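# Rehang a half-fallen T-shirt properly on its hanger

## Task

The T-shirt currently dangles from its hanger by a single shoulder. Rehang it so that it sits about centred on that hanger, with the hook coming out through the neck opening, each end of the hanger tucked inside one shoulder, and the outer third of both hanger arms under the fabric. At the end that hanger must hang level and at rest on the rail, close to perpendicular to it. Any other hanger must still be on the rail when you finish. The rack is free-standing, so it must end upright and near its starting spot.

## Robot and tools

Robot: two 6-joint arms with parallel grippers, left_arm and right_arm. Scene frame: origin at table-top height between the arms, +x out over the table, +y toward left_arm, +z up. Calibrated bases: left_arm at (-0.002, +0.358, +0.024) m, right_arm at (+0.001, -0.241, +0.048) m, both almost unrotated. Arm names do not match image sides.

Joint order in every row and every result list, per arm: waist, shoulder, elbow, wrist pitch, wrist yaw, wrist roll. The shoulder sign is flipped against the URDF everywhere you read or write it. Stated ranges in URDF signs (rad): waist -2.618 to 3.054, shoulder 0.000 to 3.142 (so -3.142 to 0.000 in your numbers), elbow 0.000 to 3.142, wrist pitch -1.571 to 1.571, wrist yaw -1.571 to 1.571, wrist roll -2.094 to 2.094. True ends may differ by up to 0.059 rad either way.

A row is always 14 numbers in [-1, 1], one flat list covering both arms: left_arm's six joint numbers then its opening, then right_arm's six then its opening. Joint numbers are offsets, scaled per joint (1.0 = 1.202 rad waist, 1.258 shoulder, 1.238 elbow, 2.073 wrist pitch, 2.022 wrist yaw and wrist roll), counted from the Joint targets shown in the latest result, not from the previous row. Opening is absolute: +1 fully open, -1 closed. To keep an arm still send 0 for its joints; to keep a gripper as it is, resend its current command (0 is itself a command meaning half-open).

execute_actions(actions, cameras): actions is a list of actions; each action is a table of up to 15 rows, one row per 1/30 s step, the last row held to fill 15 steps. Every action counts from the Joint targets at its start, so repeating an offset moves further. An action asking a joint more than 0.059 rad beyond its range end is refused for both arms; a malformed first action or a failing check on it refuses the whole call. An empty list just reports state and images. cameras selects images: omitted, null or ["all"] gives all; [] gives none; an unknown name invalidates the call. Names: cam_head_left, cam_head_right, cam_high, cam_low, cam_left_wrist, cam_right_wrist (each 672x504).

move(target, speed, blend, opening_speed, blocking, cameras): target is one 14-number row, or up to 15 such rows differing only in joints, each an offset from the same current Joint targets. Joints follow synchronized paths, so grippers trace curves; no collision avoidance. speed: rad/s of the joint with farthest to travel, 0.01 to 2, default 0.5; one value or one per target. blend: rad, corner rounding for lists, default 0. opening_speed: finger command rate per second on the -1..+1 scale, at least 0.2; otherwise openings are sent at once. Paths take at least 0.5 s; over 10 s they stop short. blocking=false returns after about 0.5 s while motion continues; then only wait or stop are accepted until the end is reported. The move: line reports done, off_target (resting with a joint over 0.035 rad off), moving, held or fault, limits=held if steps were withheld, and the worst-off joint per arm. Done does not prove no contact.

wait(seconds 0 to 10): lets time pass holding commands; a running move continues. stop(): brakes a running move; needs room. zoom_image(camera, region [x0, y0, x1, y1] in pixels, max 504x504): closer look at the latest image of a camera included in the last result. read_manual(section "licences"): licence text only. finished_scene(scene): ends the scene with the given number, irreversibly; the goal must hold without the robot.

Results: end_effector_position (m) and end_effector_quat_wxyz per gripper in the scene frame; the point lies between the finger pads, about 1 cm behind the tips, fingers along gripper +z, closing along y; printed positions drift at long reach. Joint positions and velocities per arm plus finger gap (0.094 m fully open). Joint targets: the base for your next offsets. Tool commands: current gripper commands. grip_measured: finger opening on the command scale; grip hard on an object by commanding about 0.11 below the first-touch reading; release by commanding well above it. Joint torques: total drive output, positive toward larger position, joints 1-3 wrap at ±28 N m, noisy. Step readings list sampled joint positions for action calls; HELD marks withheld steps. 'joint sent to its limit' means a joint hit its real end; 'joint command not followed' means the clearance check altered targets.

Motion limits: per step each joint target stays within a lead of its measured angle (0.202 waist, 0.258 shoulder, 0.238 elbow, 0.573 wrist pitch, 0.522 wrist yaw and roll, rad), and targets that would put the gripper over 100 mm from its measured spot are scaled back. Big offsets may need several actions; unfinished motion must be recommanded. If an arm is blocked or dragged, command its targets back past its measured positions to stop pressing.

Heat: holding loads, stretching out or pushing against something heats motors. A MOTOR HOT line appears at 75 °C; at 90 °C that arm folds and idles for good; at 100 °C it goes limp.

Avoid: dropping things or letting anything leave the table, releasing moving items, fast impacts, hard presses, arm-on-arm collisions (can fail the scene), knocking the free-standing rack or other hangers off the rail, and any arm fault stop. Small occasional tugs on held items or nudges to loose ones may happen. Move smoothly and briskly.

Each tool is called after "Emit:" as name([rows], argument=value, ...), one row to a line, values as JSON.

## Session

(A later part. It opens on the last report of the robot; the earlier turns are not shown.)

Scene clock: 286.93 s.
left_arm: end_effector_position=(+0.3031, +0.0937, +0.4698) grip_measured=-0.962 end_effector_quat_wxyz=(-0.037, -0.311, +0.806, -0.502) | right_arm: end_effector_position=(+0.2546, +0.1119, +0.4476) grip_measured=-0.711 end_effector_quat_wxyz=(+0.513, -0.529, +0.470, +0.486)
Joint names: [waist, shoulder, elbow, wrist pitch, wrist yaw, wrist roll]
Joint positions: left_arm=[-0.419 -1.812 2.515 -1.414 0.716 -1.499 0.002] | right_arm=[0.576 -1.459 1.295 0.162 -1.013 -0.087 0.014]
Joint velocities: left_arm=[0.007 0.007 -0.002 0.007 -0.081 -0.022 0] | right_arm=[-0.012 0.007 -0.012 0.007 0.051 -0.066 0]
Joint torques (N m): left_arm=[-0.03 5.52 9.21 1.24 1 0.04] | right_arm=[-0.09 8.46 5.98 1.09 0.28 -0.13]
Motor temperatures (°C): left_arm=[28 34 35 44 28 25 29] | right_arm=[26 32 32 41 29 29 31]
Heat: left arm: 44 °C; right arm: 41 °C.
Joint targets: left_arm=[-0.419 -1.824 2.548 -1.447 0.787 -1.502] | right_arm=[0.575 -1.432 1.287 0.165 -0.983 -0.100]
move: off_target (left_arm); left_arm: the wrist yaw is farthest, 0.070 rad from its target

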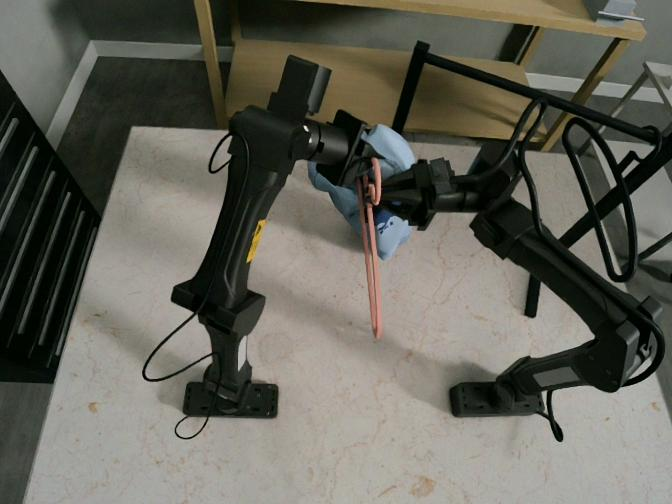

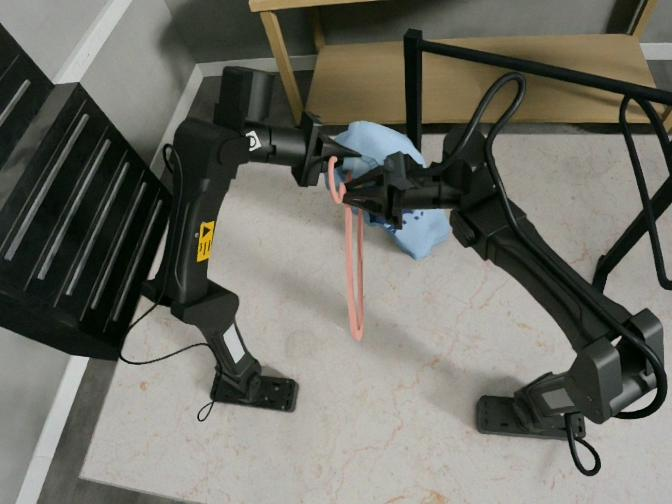

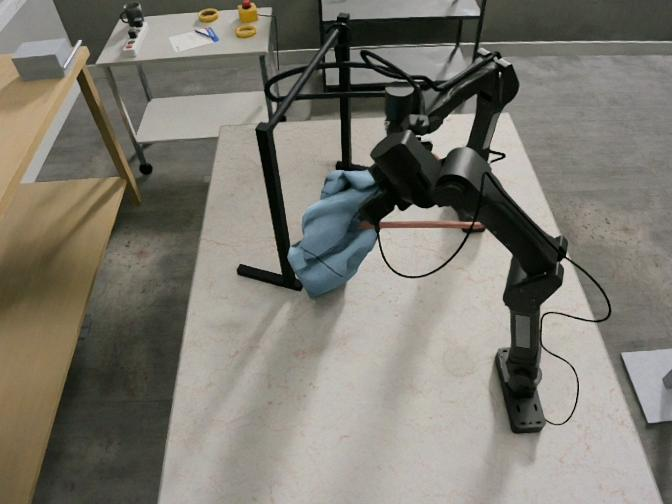

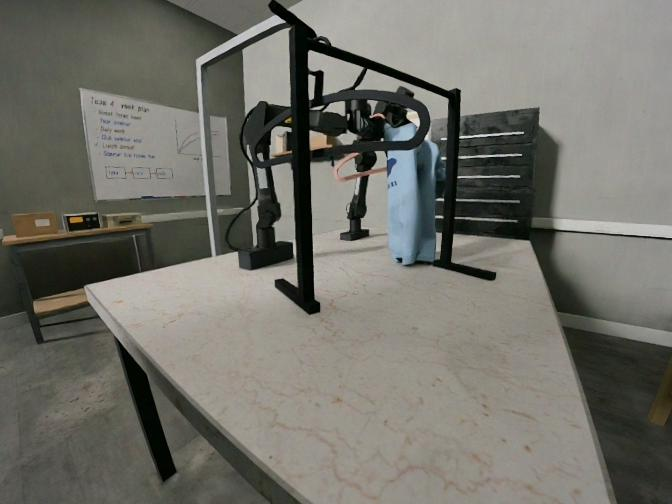

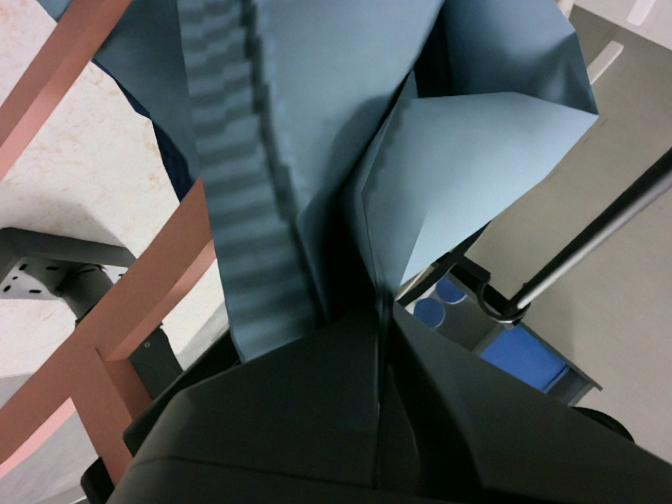

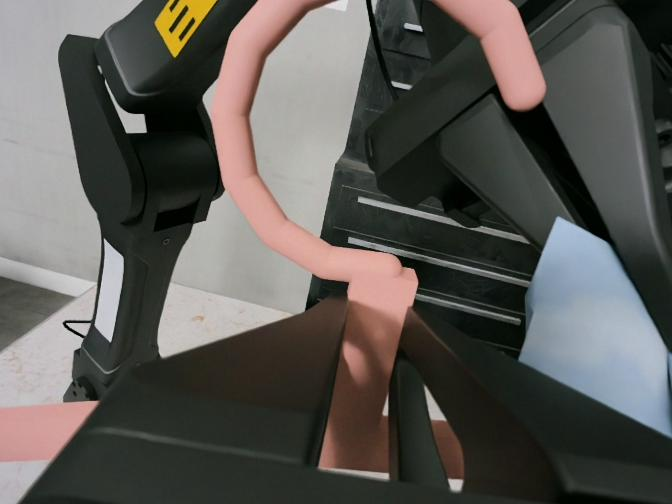

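Emit:
move([
  [0.05,0,0,0,-0.02,0,-0.97,0,0,0,0,0,0,-1],
  [0.05,0,0,0,-0.02,0,-0.97,0,0,0,0,0,-0.173,-1],
], speed=0.25)

Emit:
zoom_image(camera="cam_head_left", region=[280, 90, 440, 250])

Emit:
zoom_image(camera="cam_head_right", region=[280, 90, 440, 250])

Emit:
zoom_image(camera="cam_high", region=[260, 140, 460, 340])

Emit:
zoom_image(camera="cam_low", region=[320, 80, 500, 280])

Scene clock: 289.60 s.
left_arm: end_effector_position=(+0.3178, +0.1128, +0.4719) grip_measured=-0.962 end_effector_quat_wxyz=(-0.022, -0.337, +0.794, -0.505) | right_arm: end_effector_position=(+0.2555, +0.1120, +0.4474) grip_measured=-0.711 end_effector_quat_wxyz=(+0.587, -0.599, +0.378, +0.393)
Joint names: [waist, shoulder, elbow, wrist pitch, wrist yaw, wrist roll]
Joint positions: left_arm=[-0.358 -1.812 2.522 -1.415 0.716 -1.506 0.002] | right_arm=[0.576 -1.459 1.295 0.16 -1.009 -0.422 0.014]
Joint velocities: left_arm=[-0.007 -0.012 0.007 0.007 0.037 -0.051 0] | right_arm=[-0.012 0.012 -0.002 0.037 0.037 -0.037 -0.002]
Joint torques (N m): left_arm=[-0.02 5.49 8.39 1.26 0.59 0.02] | right_arm=[-0.09 8.47 5.96 1.1 0.24 -0.28]
Motor temperatures (°C): left_arm=[28 34 35 44 28 25 29] | right_arm=[26 32 31 41 29 29 31]
Heat: left arm: 44 °C; right arm: 41 °C.
Joint targets: left_arm=[-0.359 -1.824 2.549 -1.447 0.746 -1.502] | right_arm=[0.575 -1.432 1.287 0.165 -0.983 -0.450]
move: done

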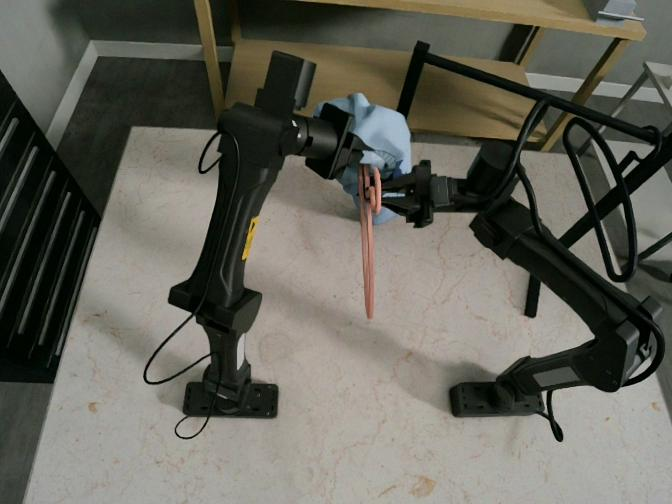

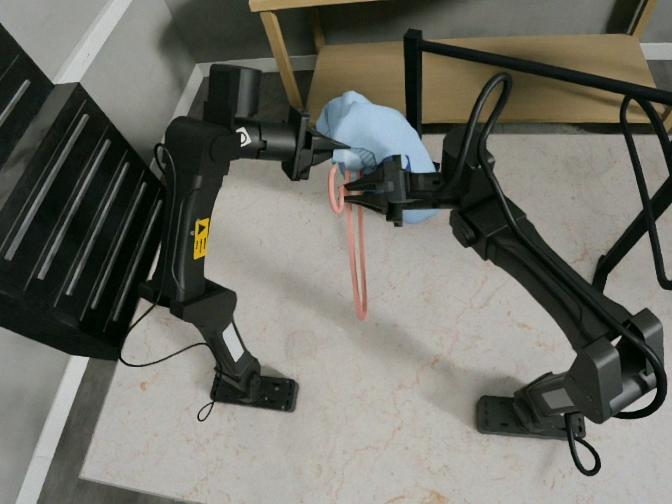

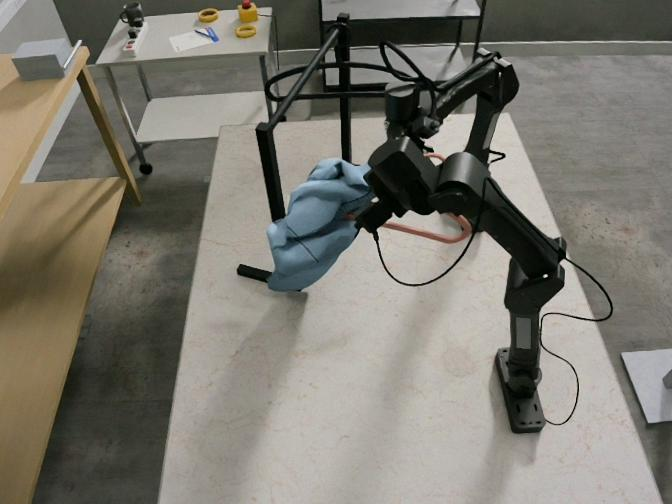

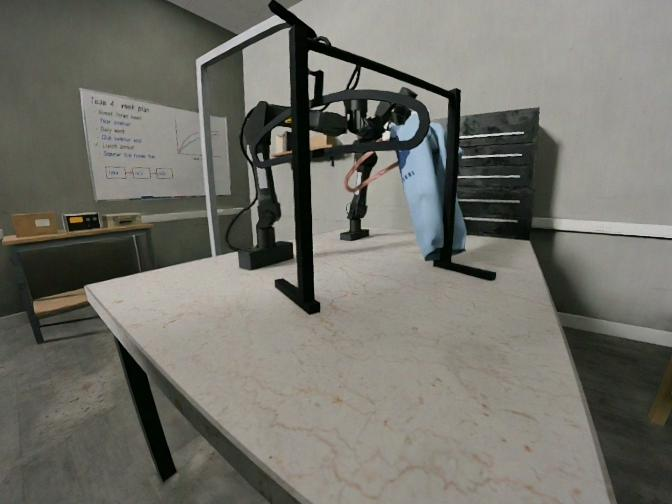

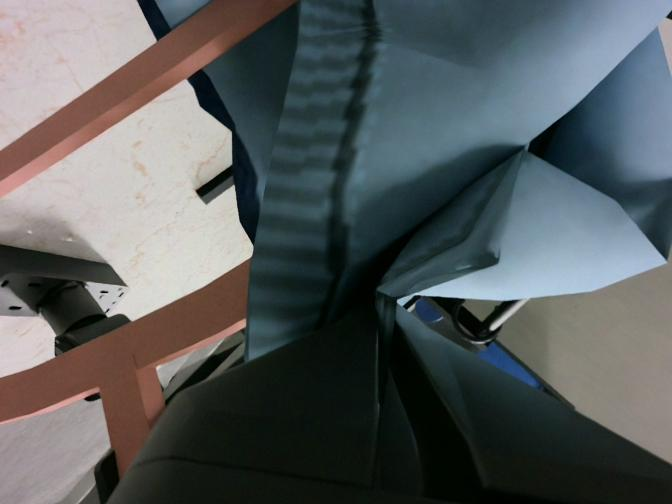

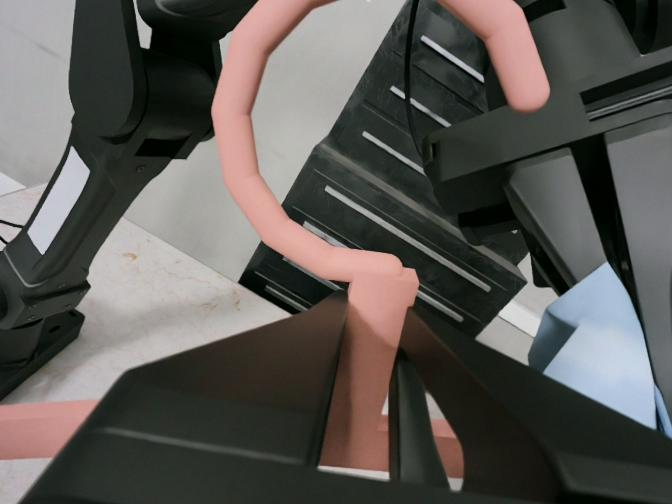

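Scaled by 3.150 from the camera's 672x504 image, which has a finer 960x720 frame.

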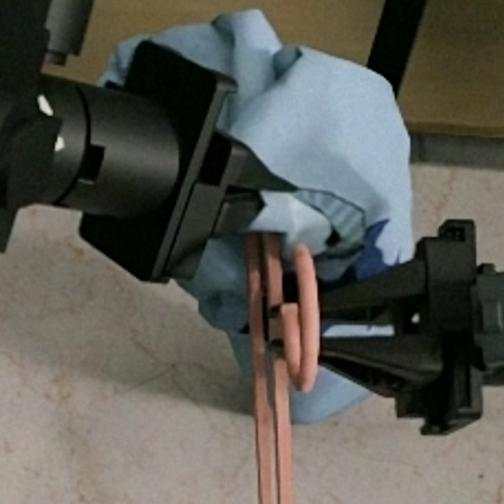

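Scaled by 3.150 from the camera's 672x504 image, which has a finer 960x720 frame.

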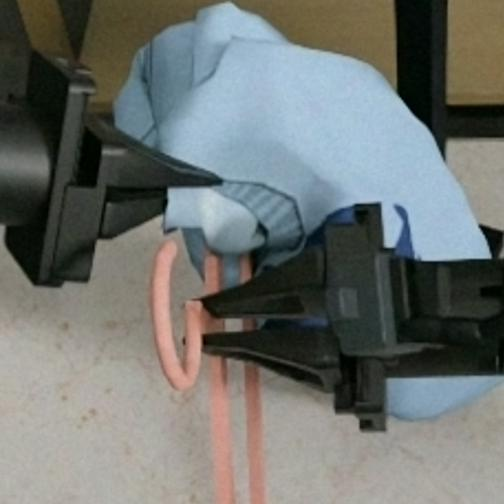

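Scaled by 2.520 from the camera's 672x504 image, which has a finer 960x720 frame.

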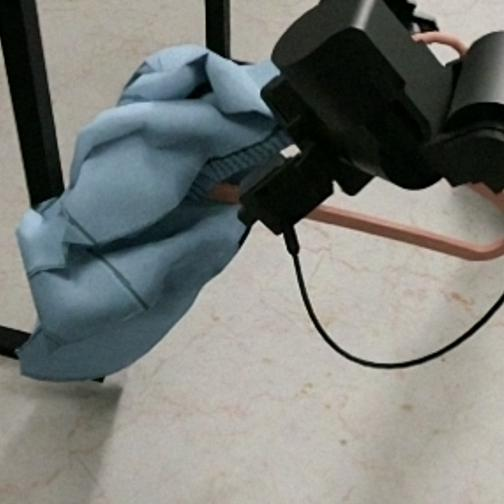

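Scaled by 2.520 from the camera's 672x504 image, which has a finer 960x720 frame.

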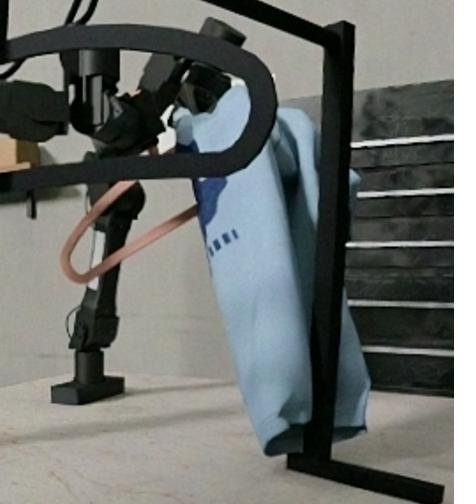

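Emit:
move(target=[0,0,0,0,0,0,-0.5,0,0,0,0,0,0,-1], opening_speed=0.4, cameras=[])

Emit:
move(target=[0.151,0.226,-0.298,0.1365,0.081,0,-0.5,0,0,0,0,0,0,-1], speed=0.25)

Emit:
zoom_image(camera="cam_head_right", region=[280, 90, 440, 250])

Emit:
zoom_image(camera="cam_high", region=[260, 140, 460, 340])

Emit:
zoom_image(camera="cam_low", region=[320, 80, 500, 280])

Scene clock: 291.83 s.
left_arm: end_effector_position=(+0.3163, +0.1118, +0.4727) grip_measured=-0.503 end_effector_quat_wxyz=(-0.026, -0.334, +0.794, -0.507) | right_arm: end_effector_position=(+0.2598, +0.1120, +0.4458) grip_measured=-0.711 end_effector_quat_wxyz=(+0.589, -0.595, +0.387, +0.386)
Joint names: [waist, shoulder, elbow, wrist pitch, wrist yaw, wrist roll]
Joint positions: left_arm=[-0.358 -1.812 2.522 -1.415 0.727 -1.506 0.023] | right_arm=[0.576 -1.459 1.295 0.151 -0.984 -0.425 0.014]
Joint velocities: left_arm=[-0.002 -0.022 -0.012 0.037 -0.022 0.007 0] | right_arm=[0.007 0.007 -0.012 0.051 0.022 -0.022 0]
Joint torques (N m): left_arm=[-0.03 5.39 8.47 1.2 0.45 -0.01] | right_arm=[-0.1 8.5 6.01 1.18 0.08 -0.25]
Motor temperatures (°C): left_arm=[28 34 35 44 28 25 29] | right_arm=[26 32 31 41 29 29 31]
Heat: left arm: 44 °C; right arm: 41 °C.
Joint targets: left_arm=[-0.359 -1.824 2.549 -1.447 0.746 -1.502] | right_arm=[0.575 -1.432 1.287 0.165 -0.983 -0.450]
move: done
No camera images: "cameras" was empty.

Scene clock: 293.90 s.
left_arm: end_effector_position=(+0.2997, +0.1618, +0.5053) grip_measured=-0.503 end_effector_quat_wxyz=(+0.010, -0.319, +0.751, -0.578) | right_arm: end_effector_position=(+0.2598, +0.1120, +0.4458) grip_measured=-0.711 end_effector_quat_wxyz=(+0.589, -0.595, +0.387, +0.386)
Joint names: [waist, shoulder, elbow, wrist pitch, wrist yaw, wrist roll]
Joint positions: left_arm=[-0.181 -1.558 2.199 -1.196 0.888 -1.506 0.023] | right_arm=[0.576 -1.459 1.295 0.151 -0.984 -0.425 0.014]
Joint velocities: left_arm=[-0.012 -0.012 0.017 -0.022 0.037 -0.007 0] | right_arm=[0.007 0.002 -0.012 0.007 -0.007 0.022 0]
Joint torques (N m): left_arm=[0.29 5.96 4.44 1.95 0.42 0.05] | right_arm=[-0.1 8.53 5.97 1.19 0.07 -0.26]
Motor temperatures (°C): left_arm=[28 34 35 44 28 25 29] | right_arm=[26 32 31 41 29 29 31]
Heat: left arm: 44 °C; right arm: 41 °C.
Joint targets: left_arm=[-0.177 -1.540 2.180 -1.164 0.910 -1.502] | right_arm=[0.575 -1.432 1.287 0.165 -0.983 -0.450]
move: done

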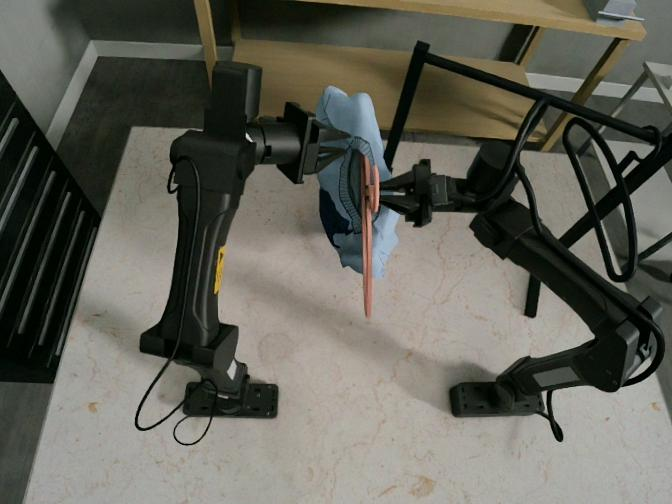

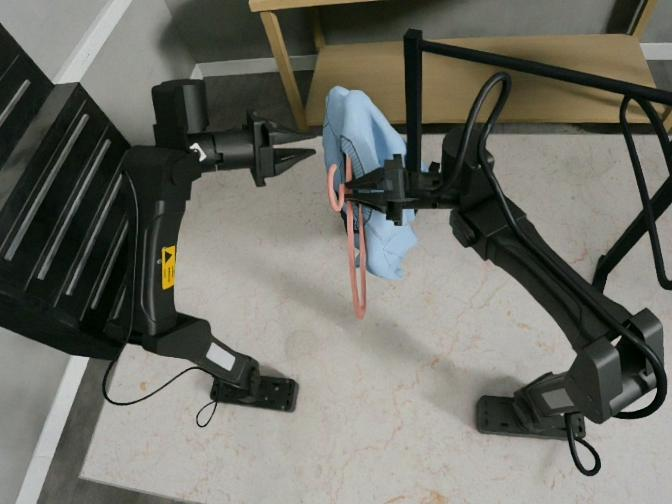

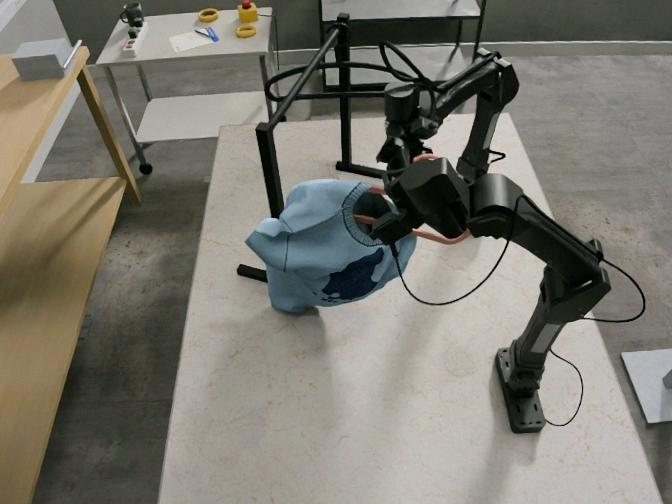

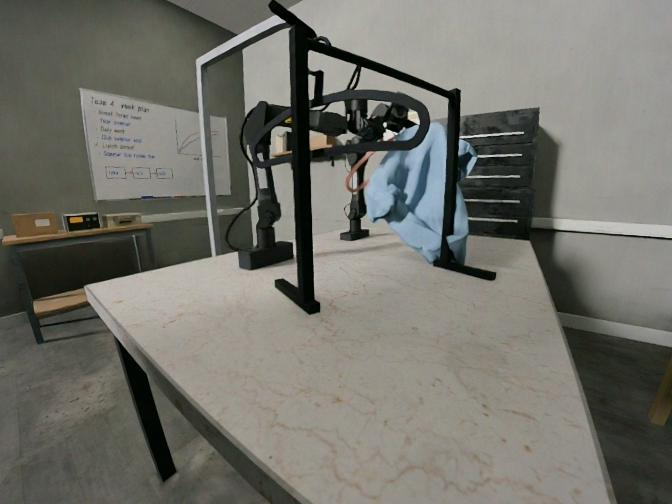

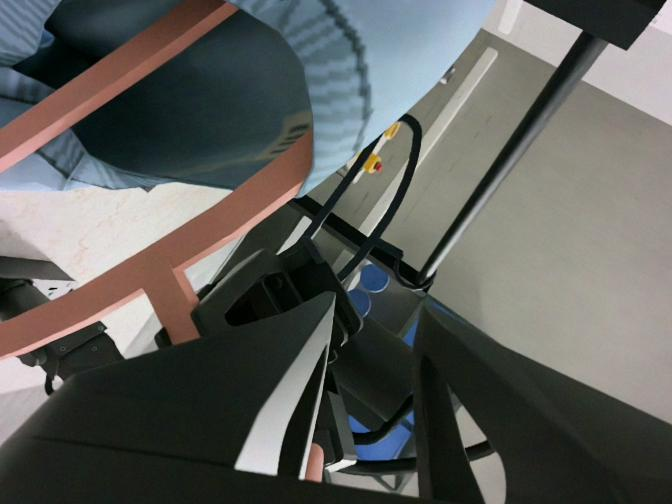

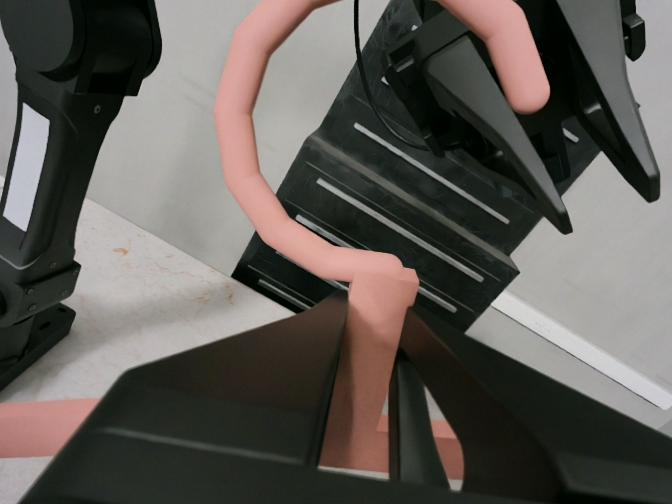

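Scaled by 3.150 from the camera's 672x504 image, which has a finer 960x720 frame.

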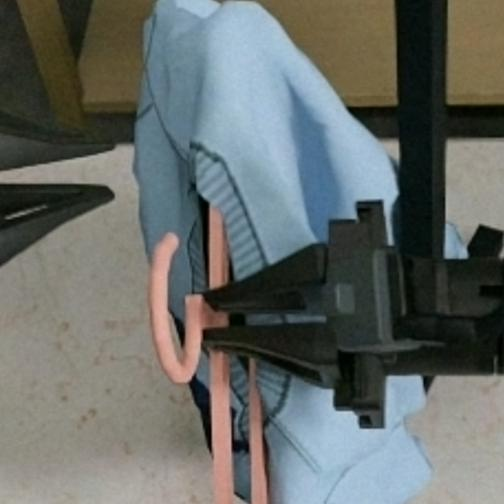

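Scaled by 2.520 from the camera's 672x504 image, which has a finer 960x720 frame.

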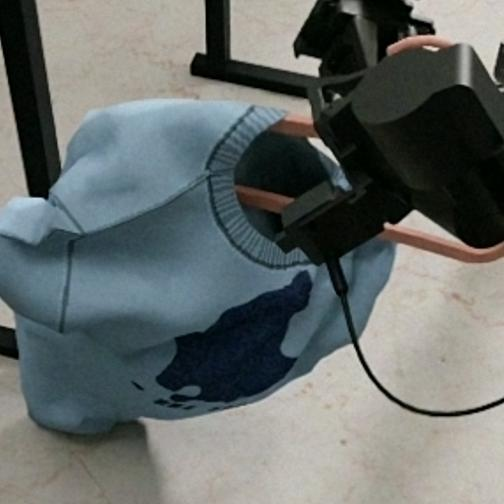

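Scaled by 2.520 from the camera's 672x504 image, which has a finer 960x720 frame.

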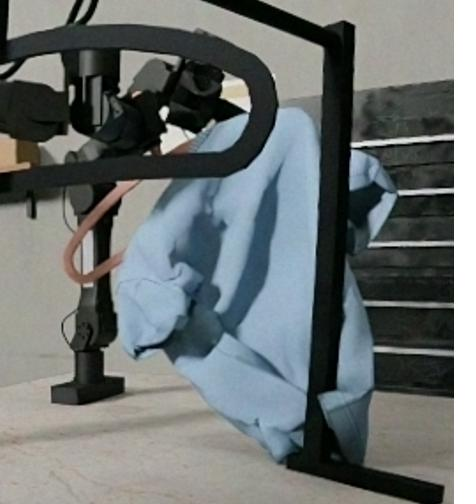

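Emit:
move(target=[0,0,0,0,0,0,-0.5,0.074,0.086,0.069,-0.094,0.047,0.124,-1], speed=0.25)

Emit:
zoom_image(camera="cam_head_right", region=[260, 100, 460, 300])

Emit:
zoom_image(camera="cam_head_left", region=[260, 100, 460, 300])

Emit:
zoom_image(camera="cam_high", region=[260, 140, 460, 340])

Emit:
zoom_image(camera="cam_low", region=[320, 80, 500, 280])

Scene clock: 296.77 s.
left_arm: end_effector_position=(+0.2999, +0.1617, +0.5056) grip_measured=-0.503 end_effector_quat_wxyz=(+0.011, -0.319, +0.751, -0.578) | right_arm: end_effector_position=(+0.2224, +0.1137, +0.4623) grip_measured=-0.711 end_effector_quat_wxyz=(+0.525, -0.544, +0.476, +0.450)
Joint names: [waist, shoulder, elbow, wrist pitch, wrist yaw, wrist roll]
Joint positions: left_arm=[-0.181 -1.558 2.199 -1.194 0.888 -1.506 0.023] | right_arm=[0.659 -1.359 1.32 -0.033 -0.888 -0.199 0.014]
Joint velocities: left_arm=[0.007 0.002 -0.007 -0.022 -0.022 0.051 0] | right_arm=[0.002 -0.012 -0.002 0.037 0.007 -0.037 -0.001]
Joint torques (N m): left_arm=[0.66 5.9 4.72 1.94 0.46 0.01] | right_arm=[0.29 8.16 10.29 1.14 0.04 0]
Motor temperatures (°C): left_arm=[28 34 35 45 28 25 29] | right_arm=[26 32 32 41 29 29 31]
Heat: left arm: 45 °C; right arm: 41 °C.
Joint targets: left_arm=[-0.177 -1.540 2.180 -1.164 0.910 -1.502] | right_arm=[0.664 -1.323 1.372 -0.030 -0.888 -0.199]
move: off_target (right_arm); right_arm: the elbow is farthest, 0.052 rad from its target

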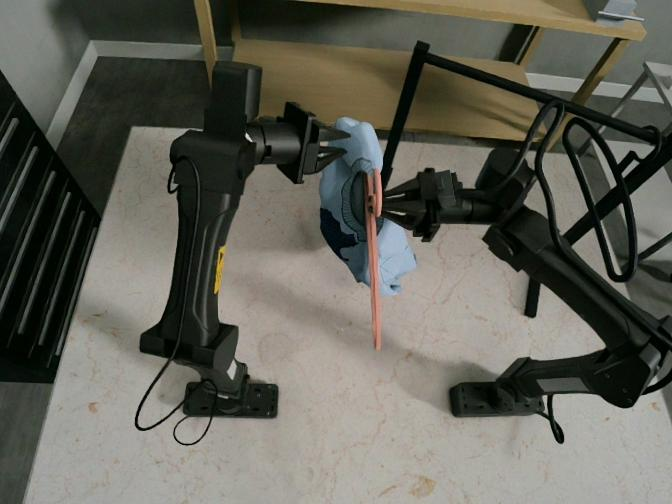

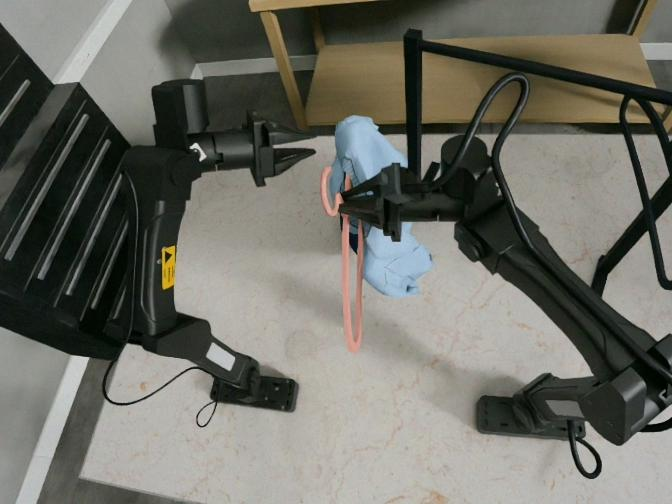

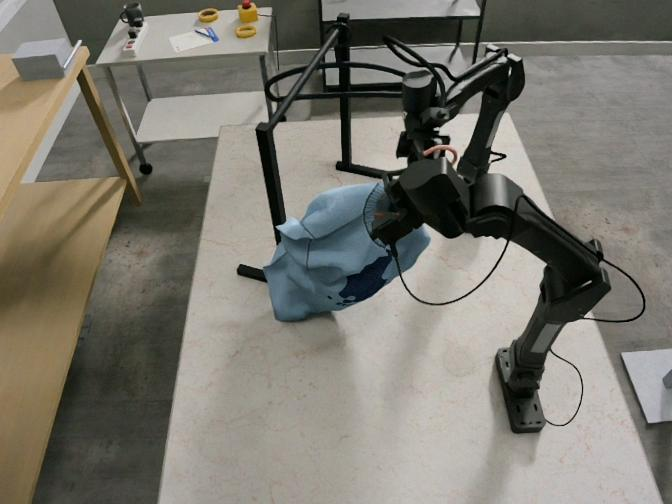

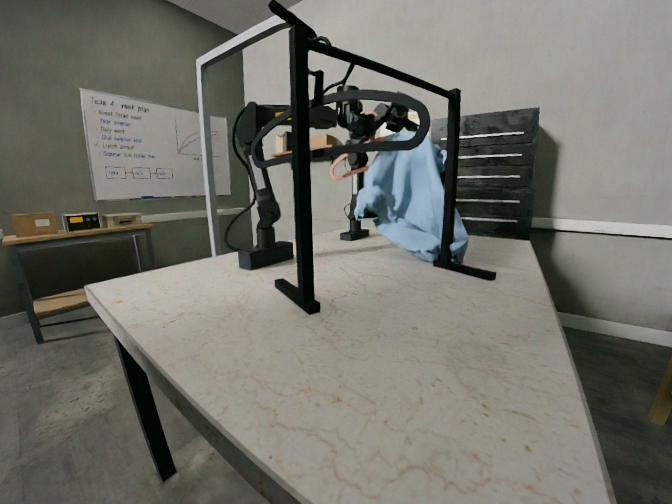

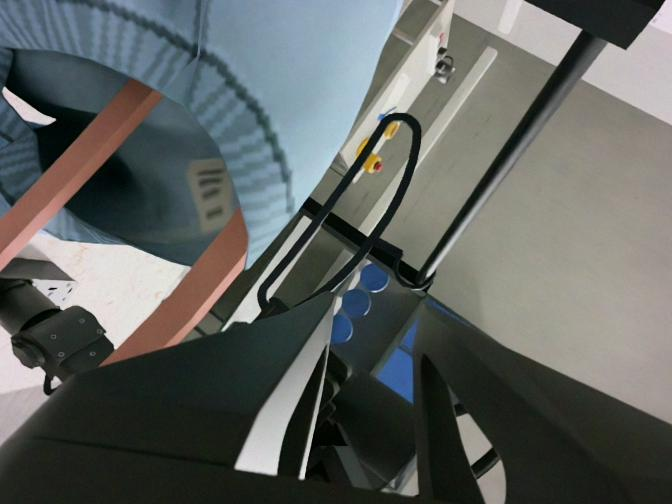

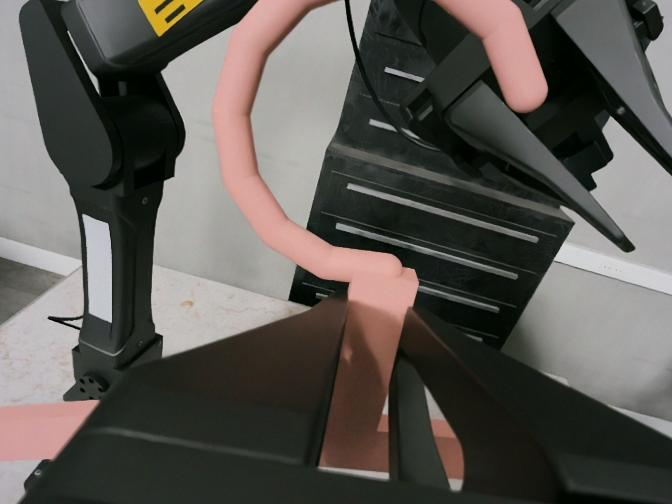

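Scaled by 2.520 from the camera's 672x504 image, which has a finer 960x720 frame.

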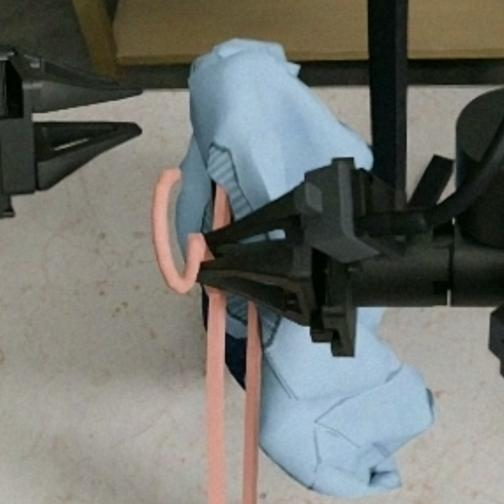

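Scaled by 2.520 from the camera's 672x504 image, which has a finer 960x720 frame.

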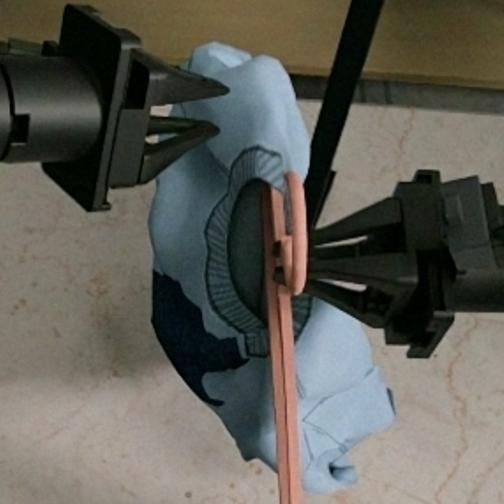

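Scaled by 2.520 from the camera's 672x504 image, which has a finer 960x720 frame.

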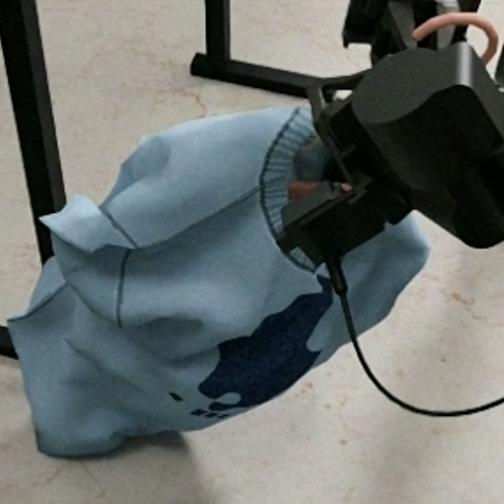

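Scaled by 2.520 from the camera's 672x504 image, which has a finer 960x720 frame.

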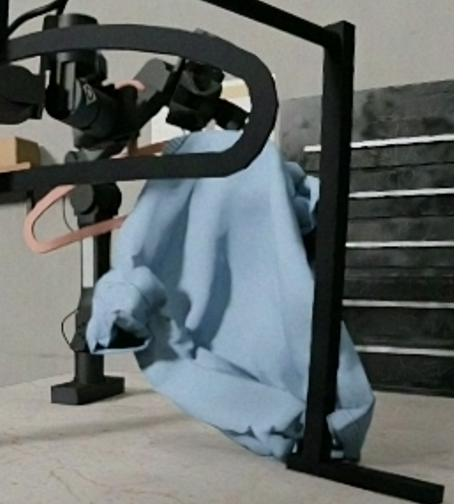

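Emit:
move(target=[0,0,0,0,0,0,-0.5,-0.191,-0.053,0.124,-0.01,-0.207,0,-1], speed=0.25)

Emit:
zoom_image(camera="cam_head_right", region=[260, 100, 460, 300])

Emit:
zoom_image(camera="cam_head_left", region=[260, 100, 460, 300])

Emit:
zoom_image(camera="cam_low", region=[300, 80, 500, 280])

Scene clock: 300.53 s.
left_arm: end_effector_position=(+0.2999, +0.1617, +0.5056) grip_measured=-0.503 end_effector_quat_wxyz=(+0.011, -0.319, +0.751, -0.578) | right_arm: end_effector_position=(+0.2207, +0.0582, +0.5102) grip_measured=-0.711 end_effector_quat_wxyz=(-0.511, +0.588, -0.387, -0.493)
Joint names: [waist, shoulder, elbow, wrist pitch, wrist yaw, wrist roll]
Joint positions: left_arm=[-0.181 -1.558 2.199 -1.194 0.888 -1.506 0.023] | right_arm=[0.439 -1.388 1.473 -0.056 -1.305 -0.193 0.014]
Joint velocities: left_arm=[-0.012 -0.002 -0.002 -0.022 -0.037 -0.051 -0.001] | right_arm=[0.007 0.007 -0.002 -0.007 -0.022 0.007 -0.001]
Joint torques (N m): left_arm=[0.32 6.19 4.42 1.9 0.41 0.06] | right_arm=[-0.35 4.55 9.96 0.95 -0.03 -0.06]
Motor temperatures (°C): left_arm=[28 34 35 45 28 25 28] | right_arm=[26 32 32 41 29 29 31]
Heat: left arm: 45 °C; right arm: 41 °C.
Joint targets: left_arm=[-0.177 -1.540 2.180 -1.164 0.910 -1.502] | right_arm=[0.434 -1.390 1.526 -0.051 -1.306 -0.199]
move: off_target (right_arm); right_arm: the elbow is farthest, 0.053 rad from its target

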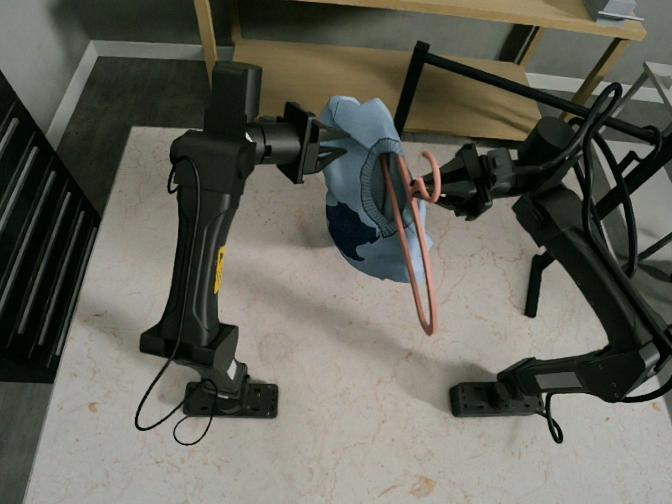

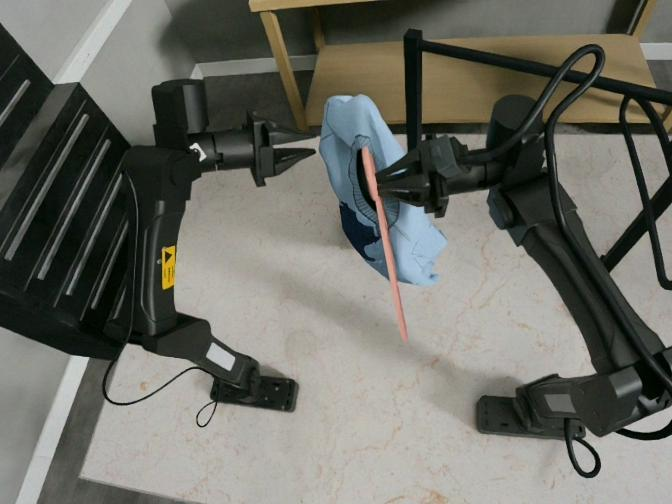

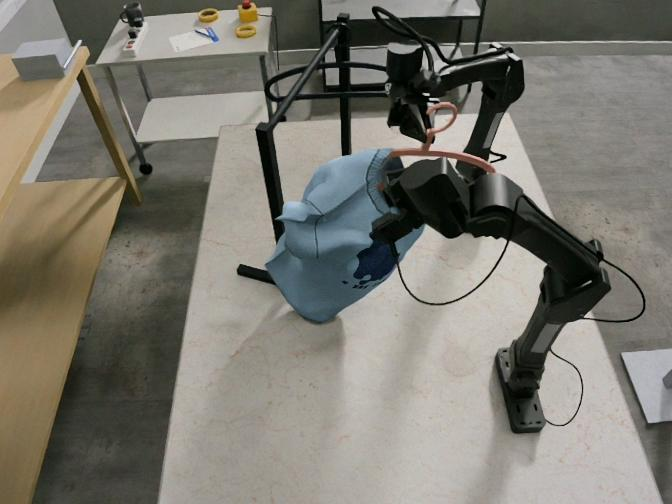

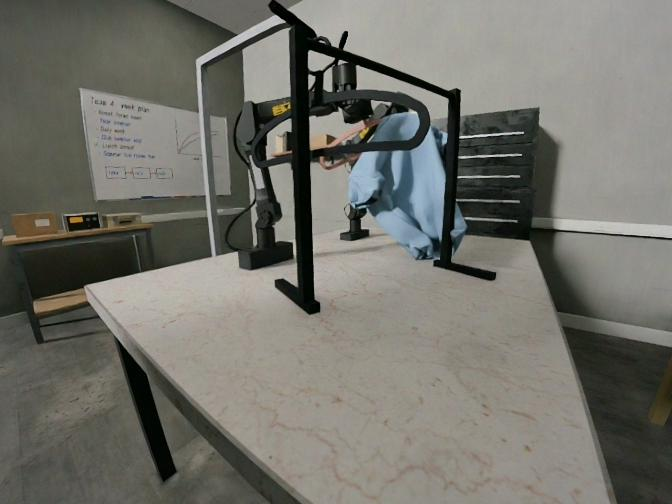

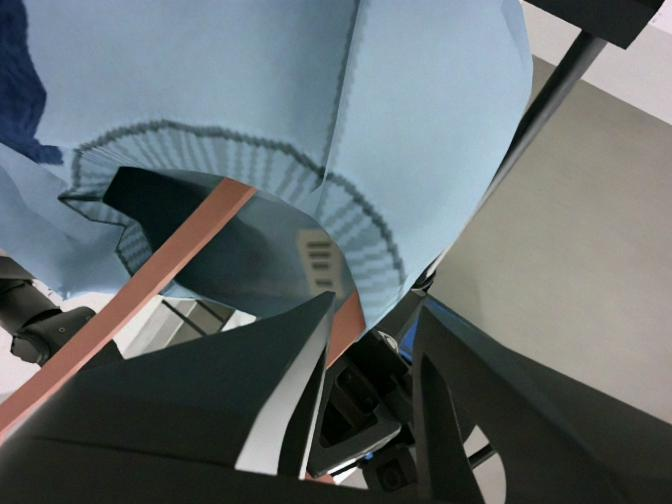

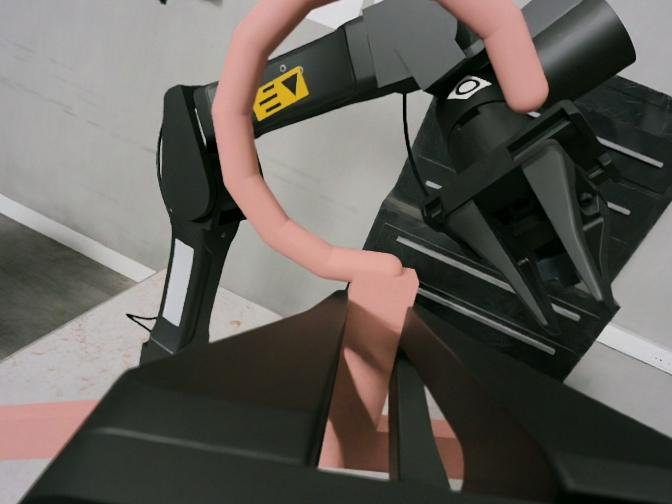

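Scaled by 2.520 from the camera's 672x504 image, which has a finer 960x720 frame.

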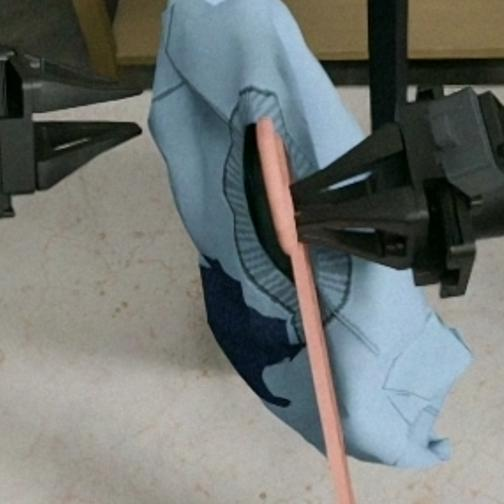

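Scaled by 2.520 from the camera's 672x504 image, which has a finer 960x720 frame.

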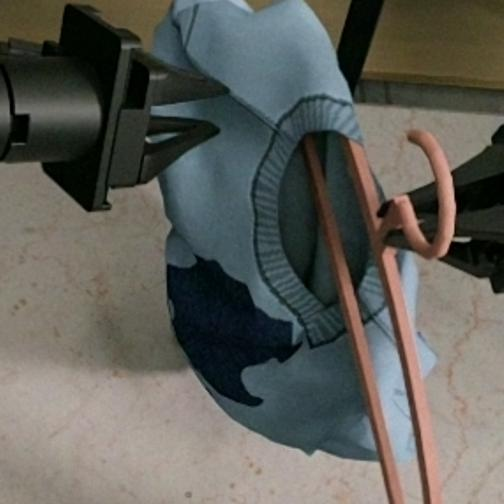

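Scaled by 2.520 from the camera's 672x504 image, which has a finer 960x720 frame.

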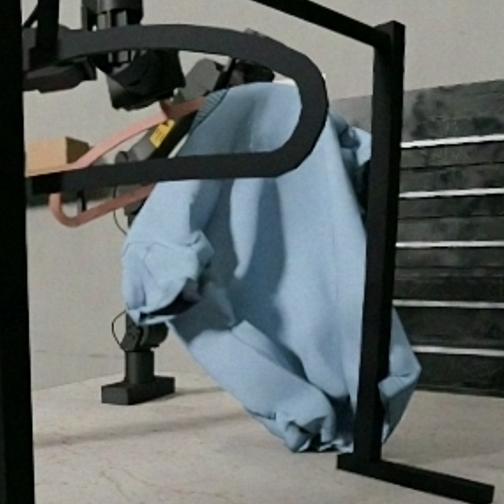

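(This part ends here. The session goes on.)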